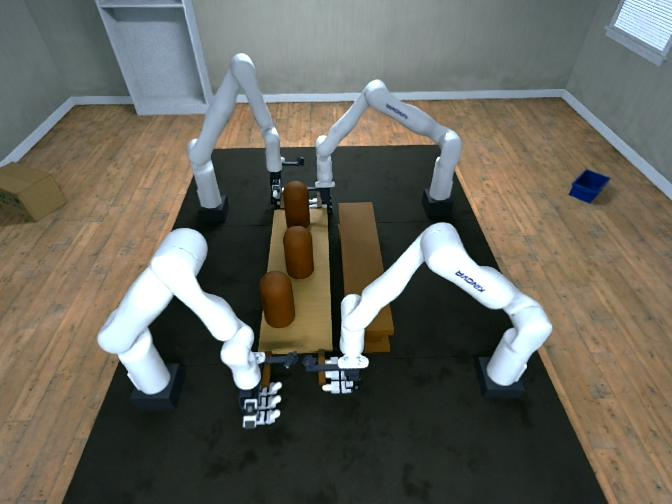

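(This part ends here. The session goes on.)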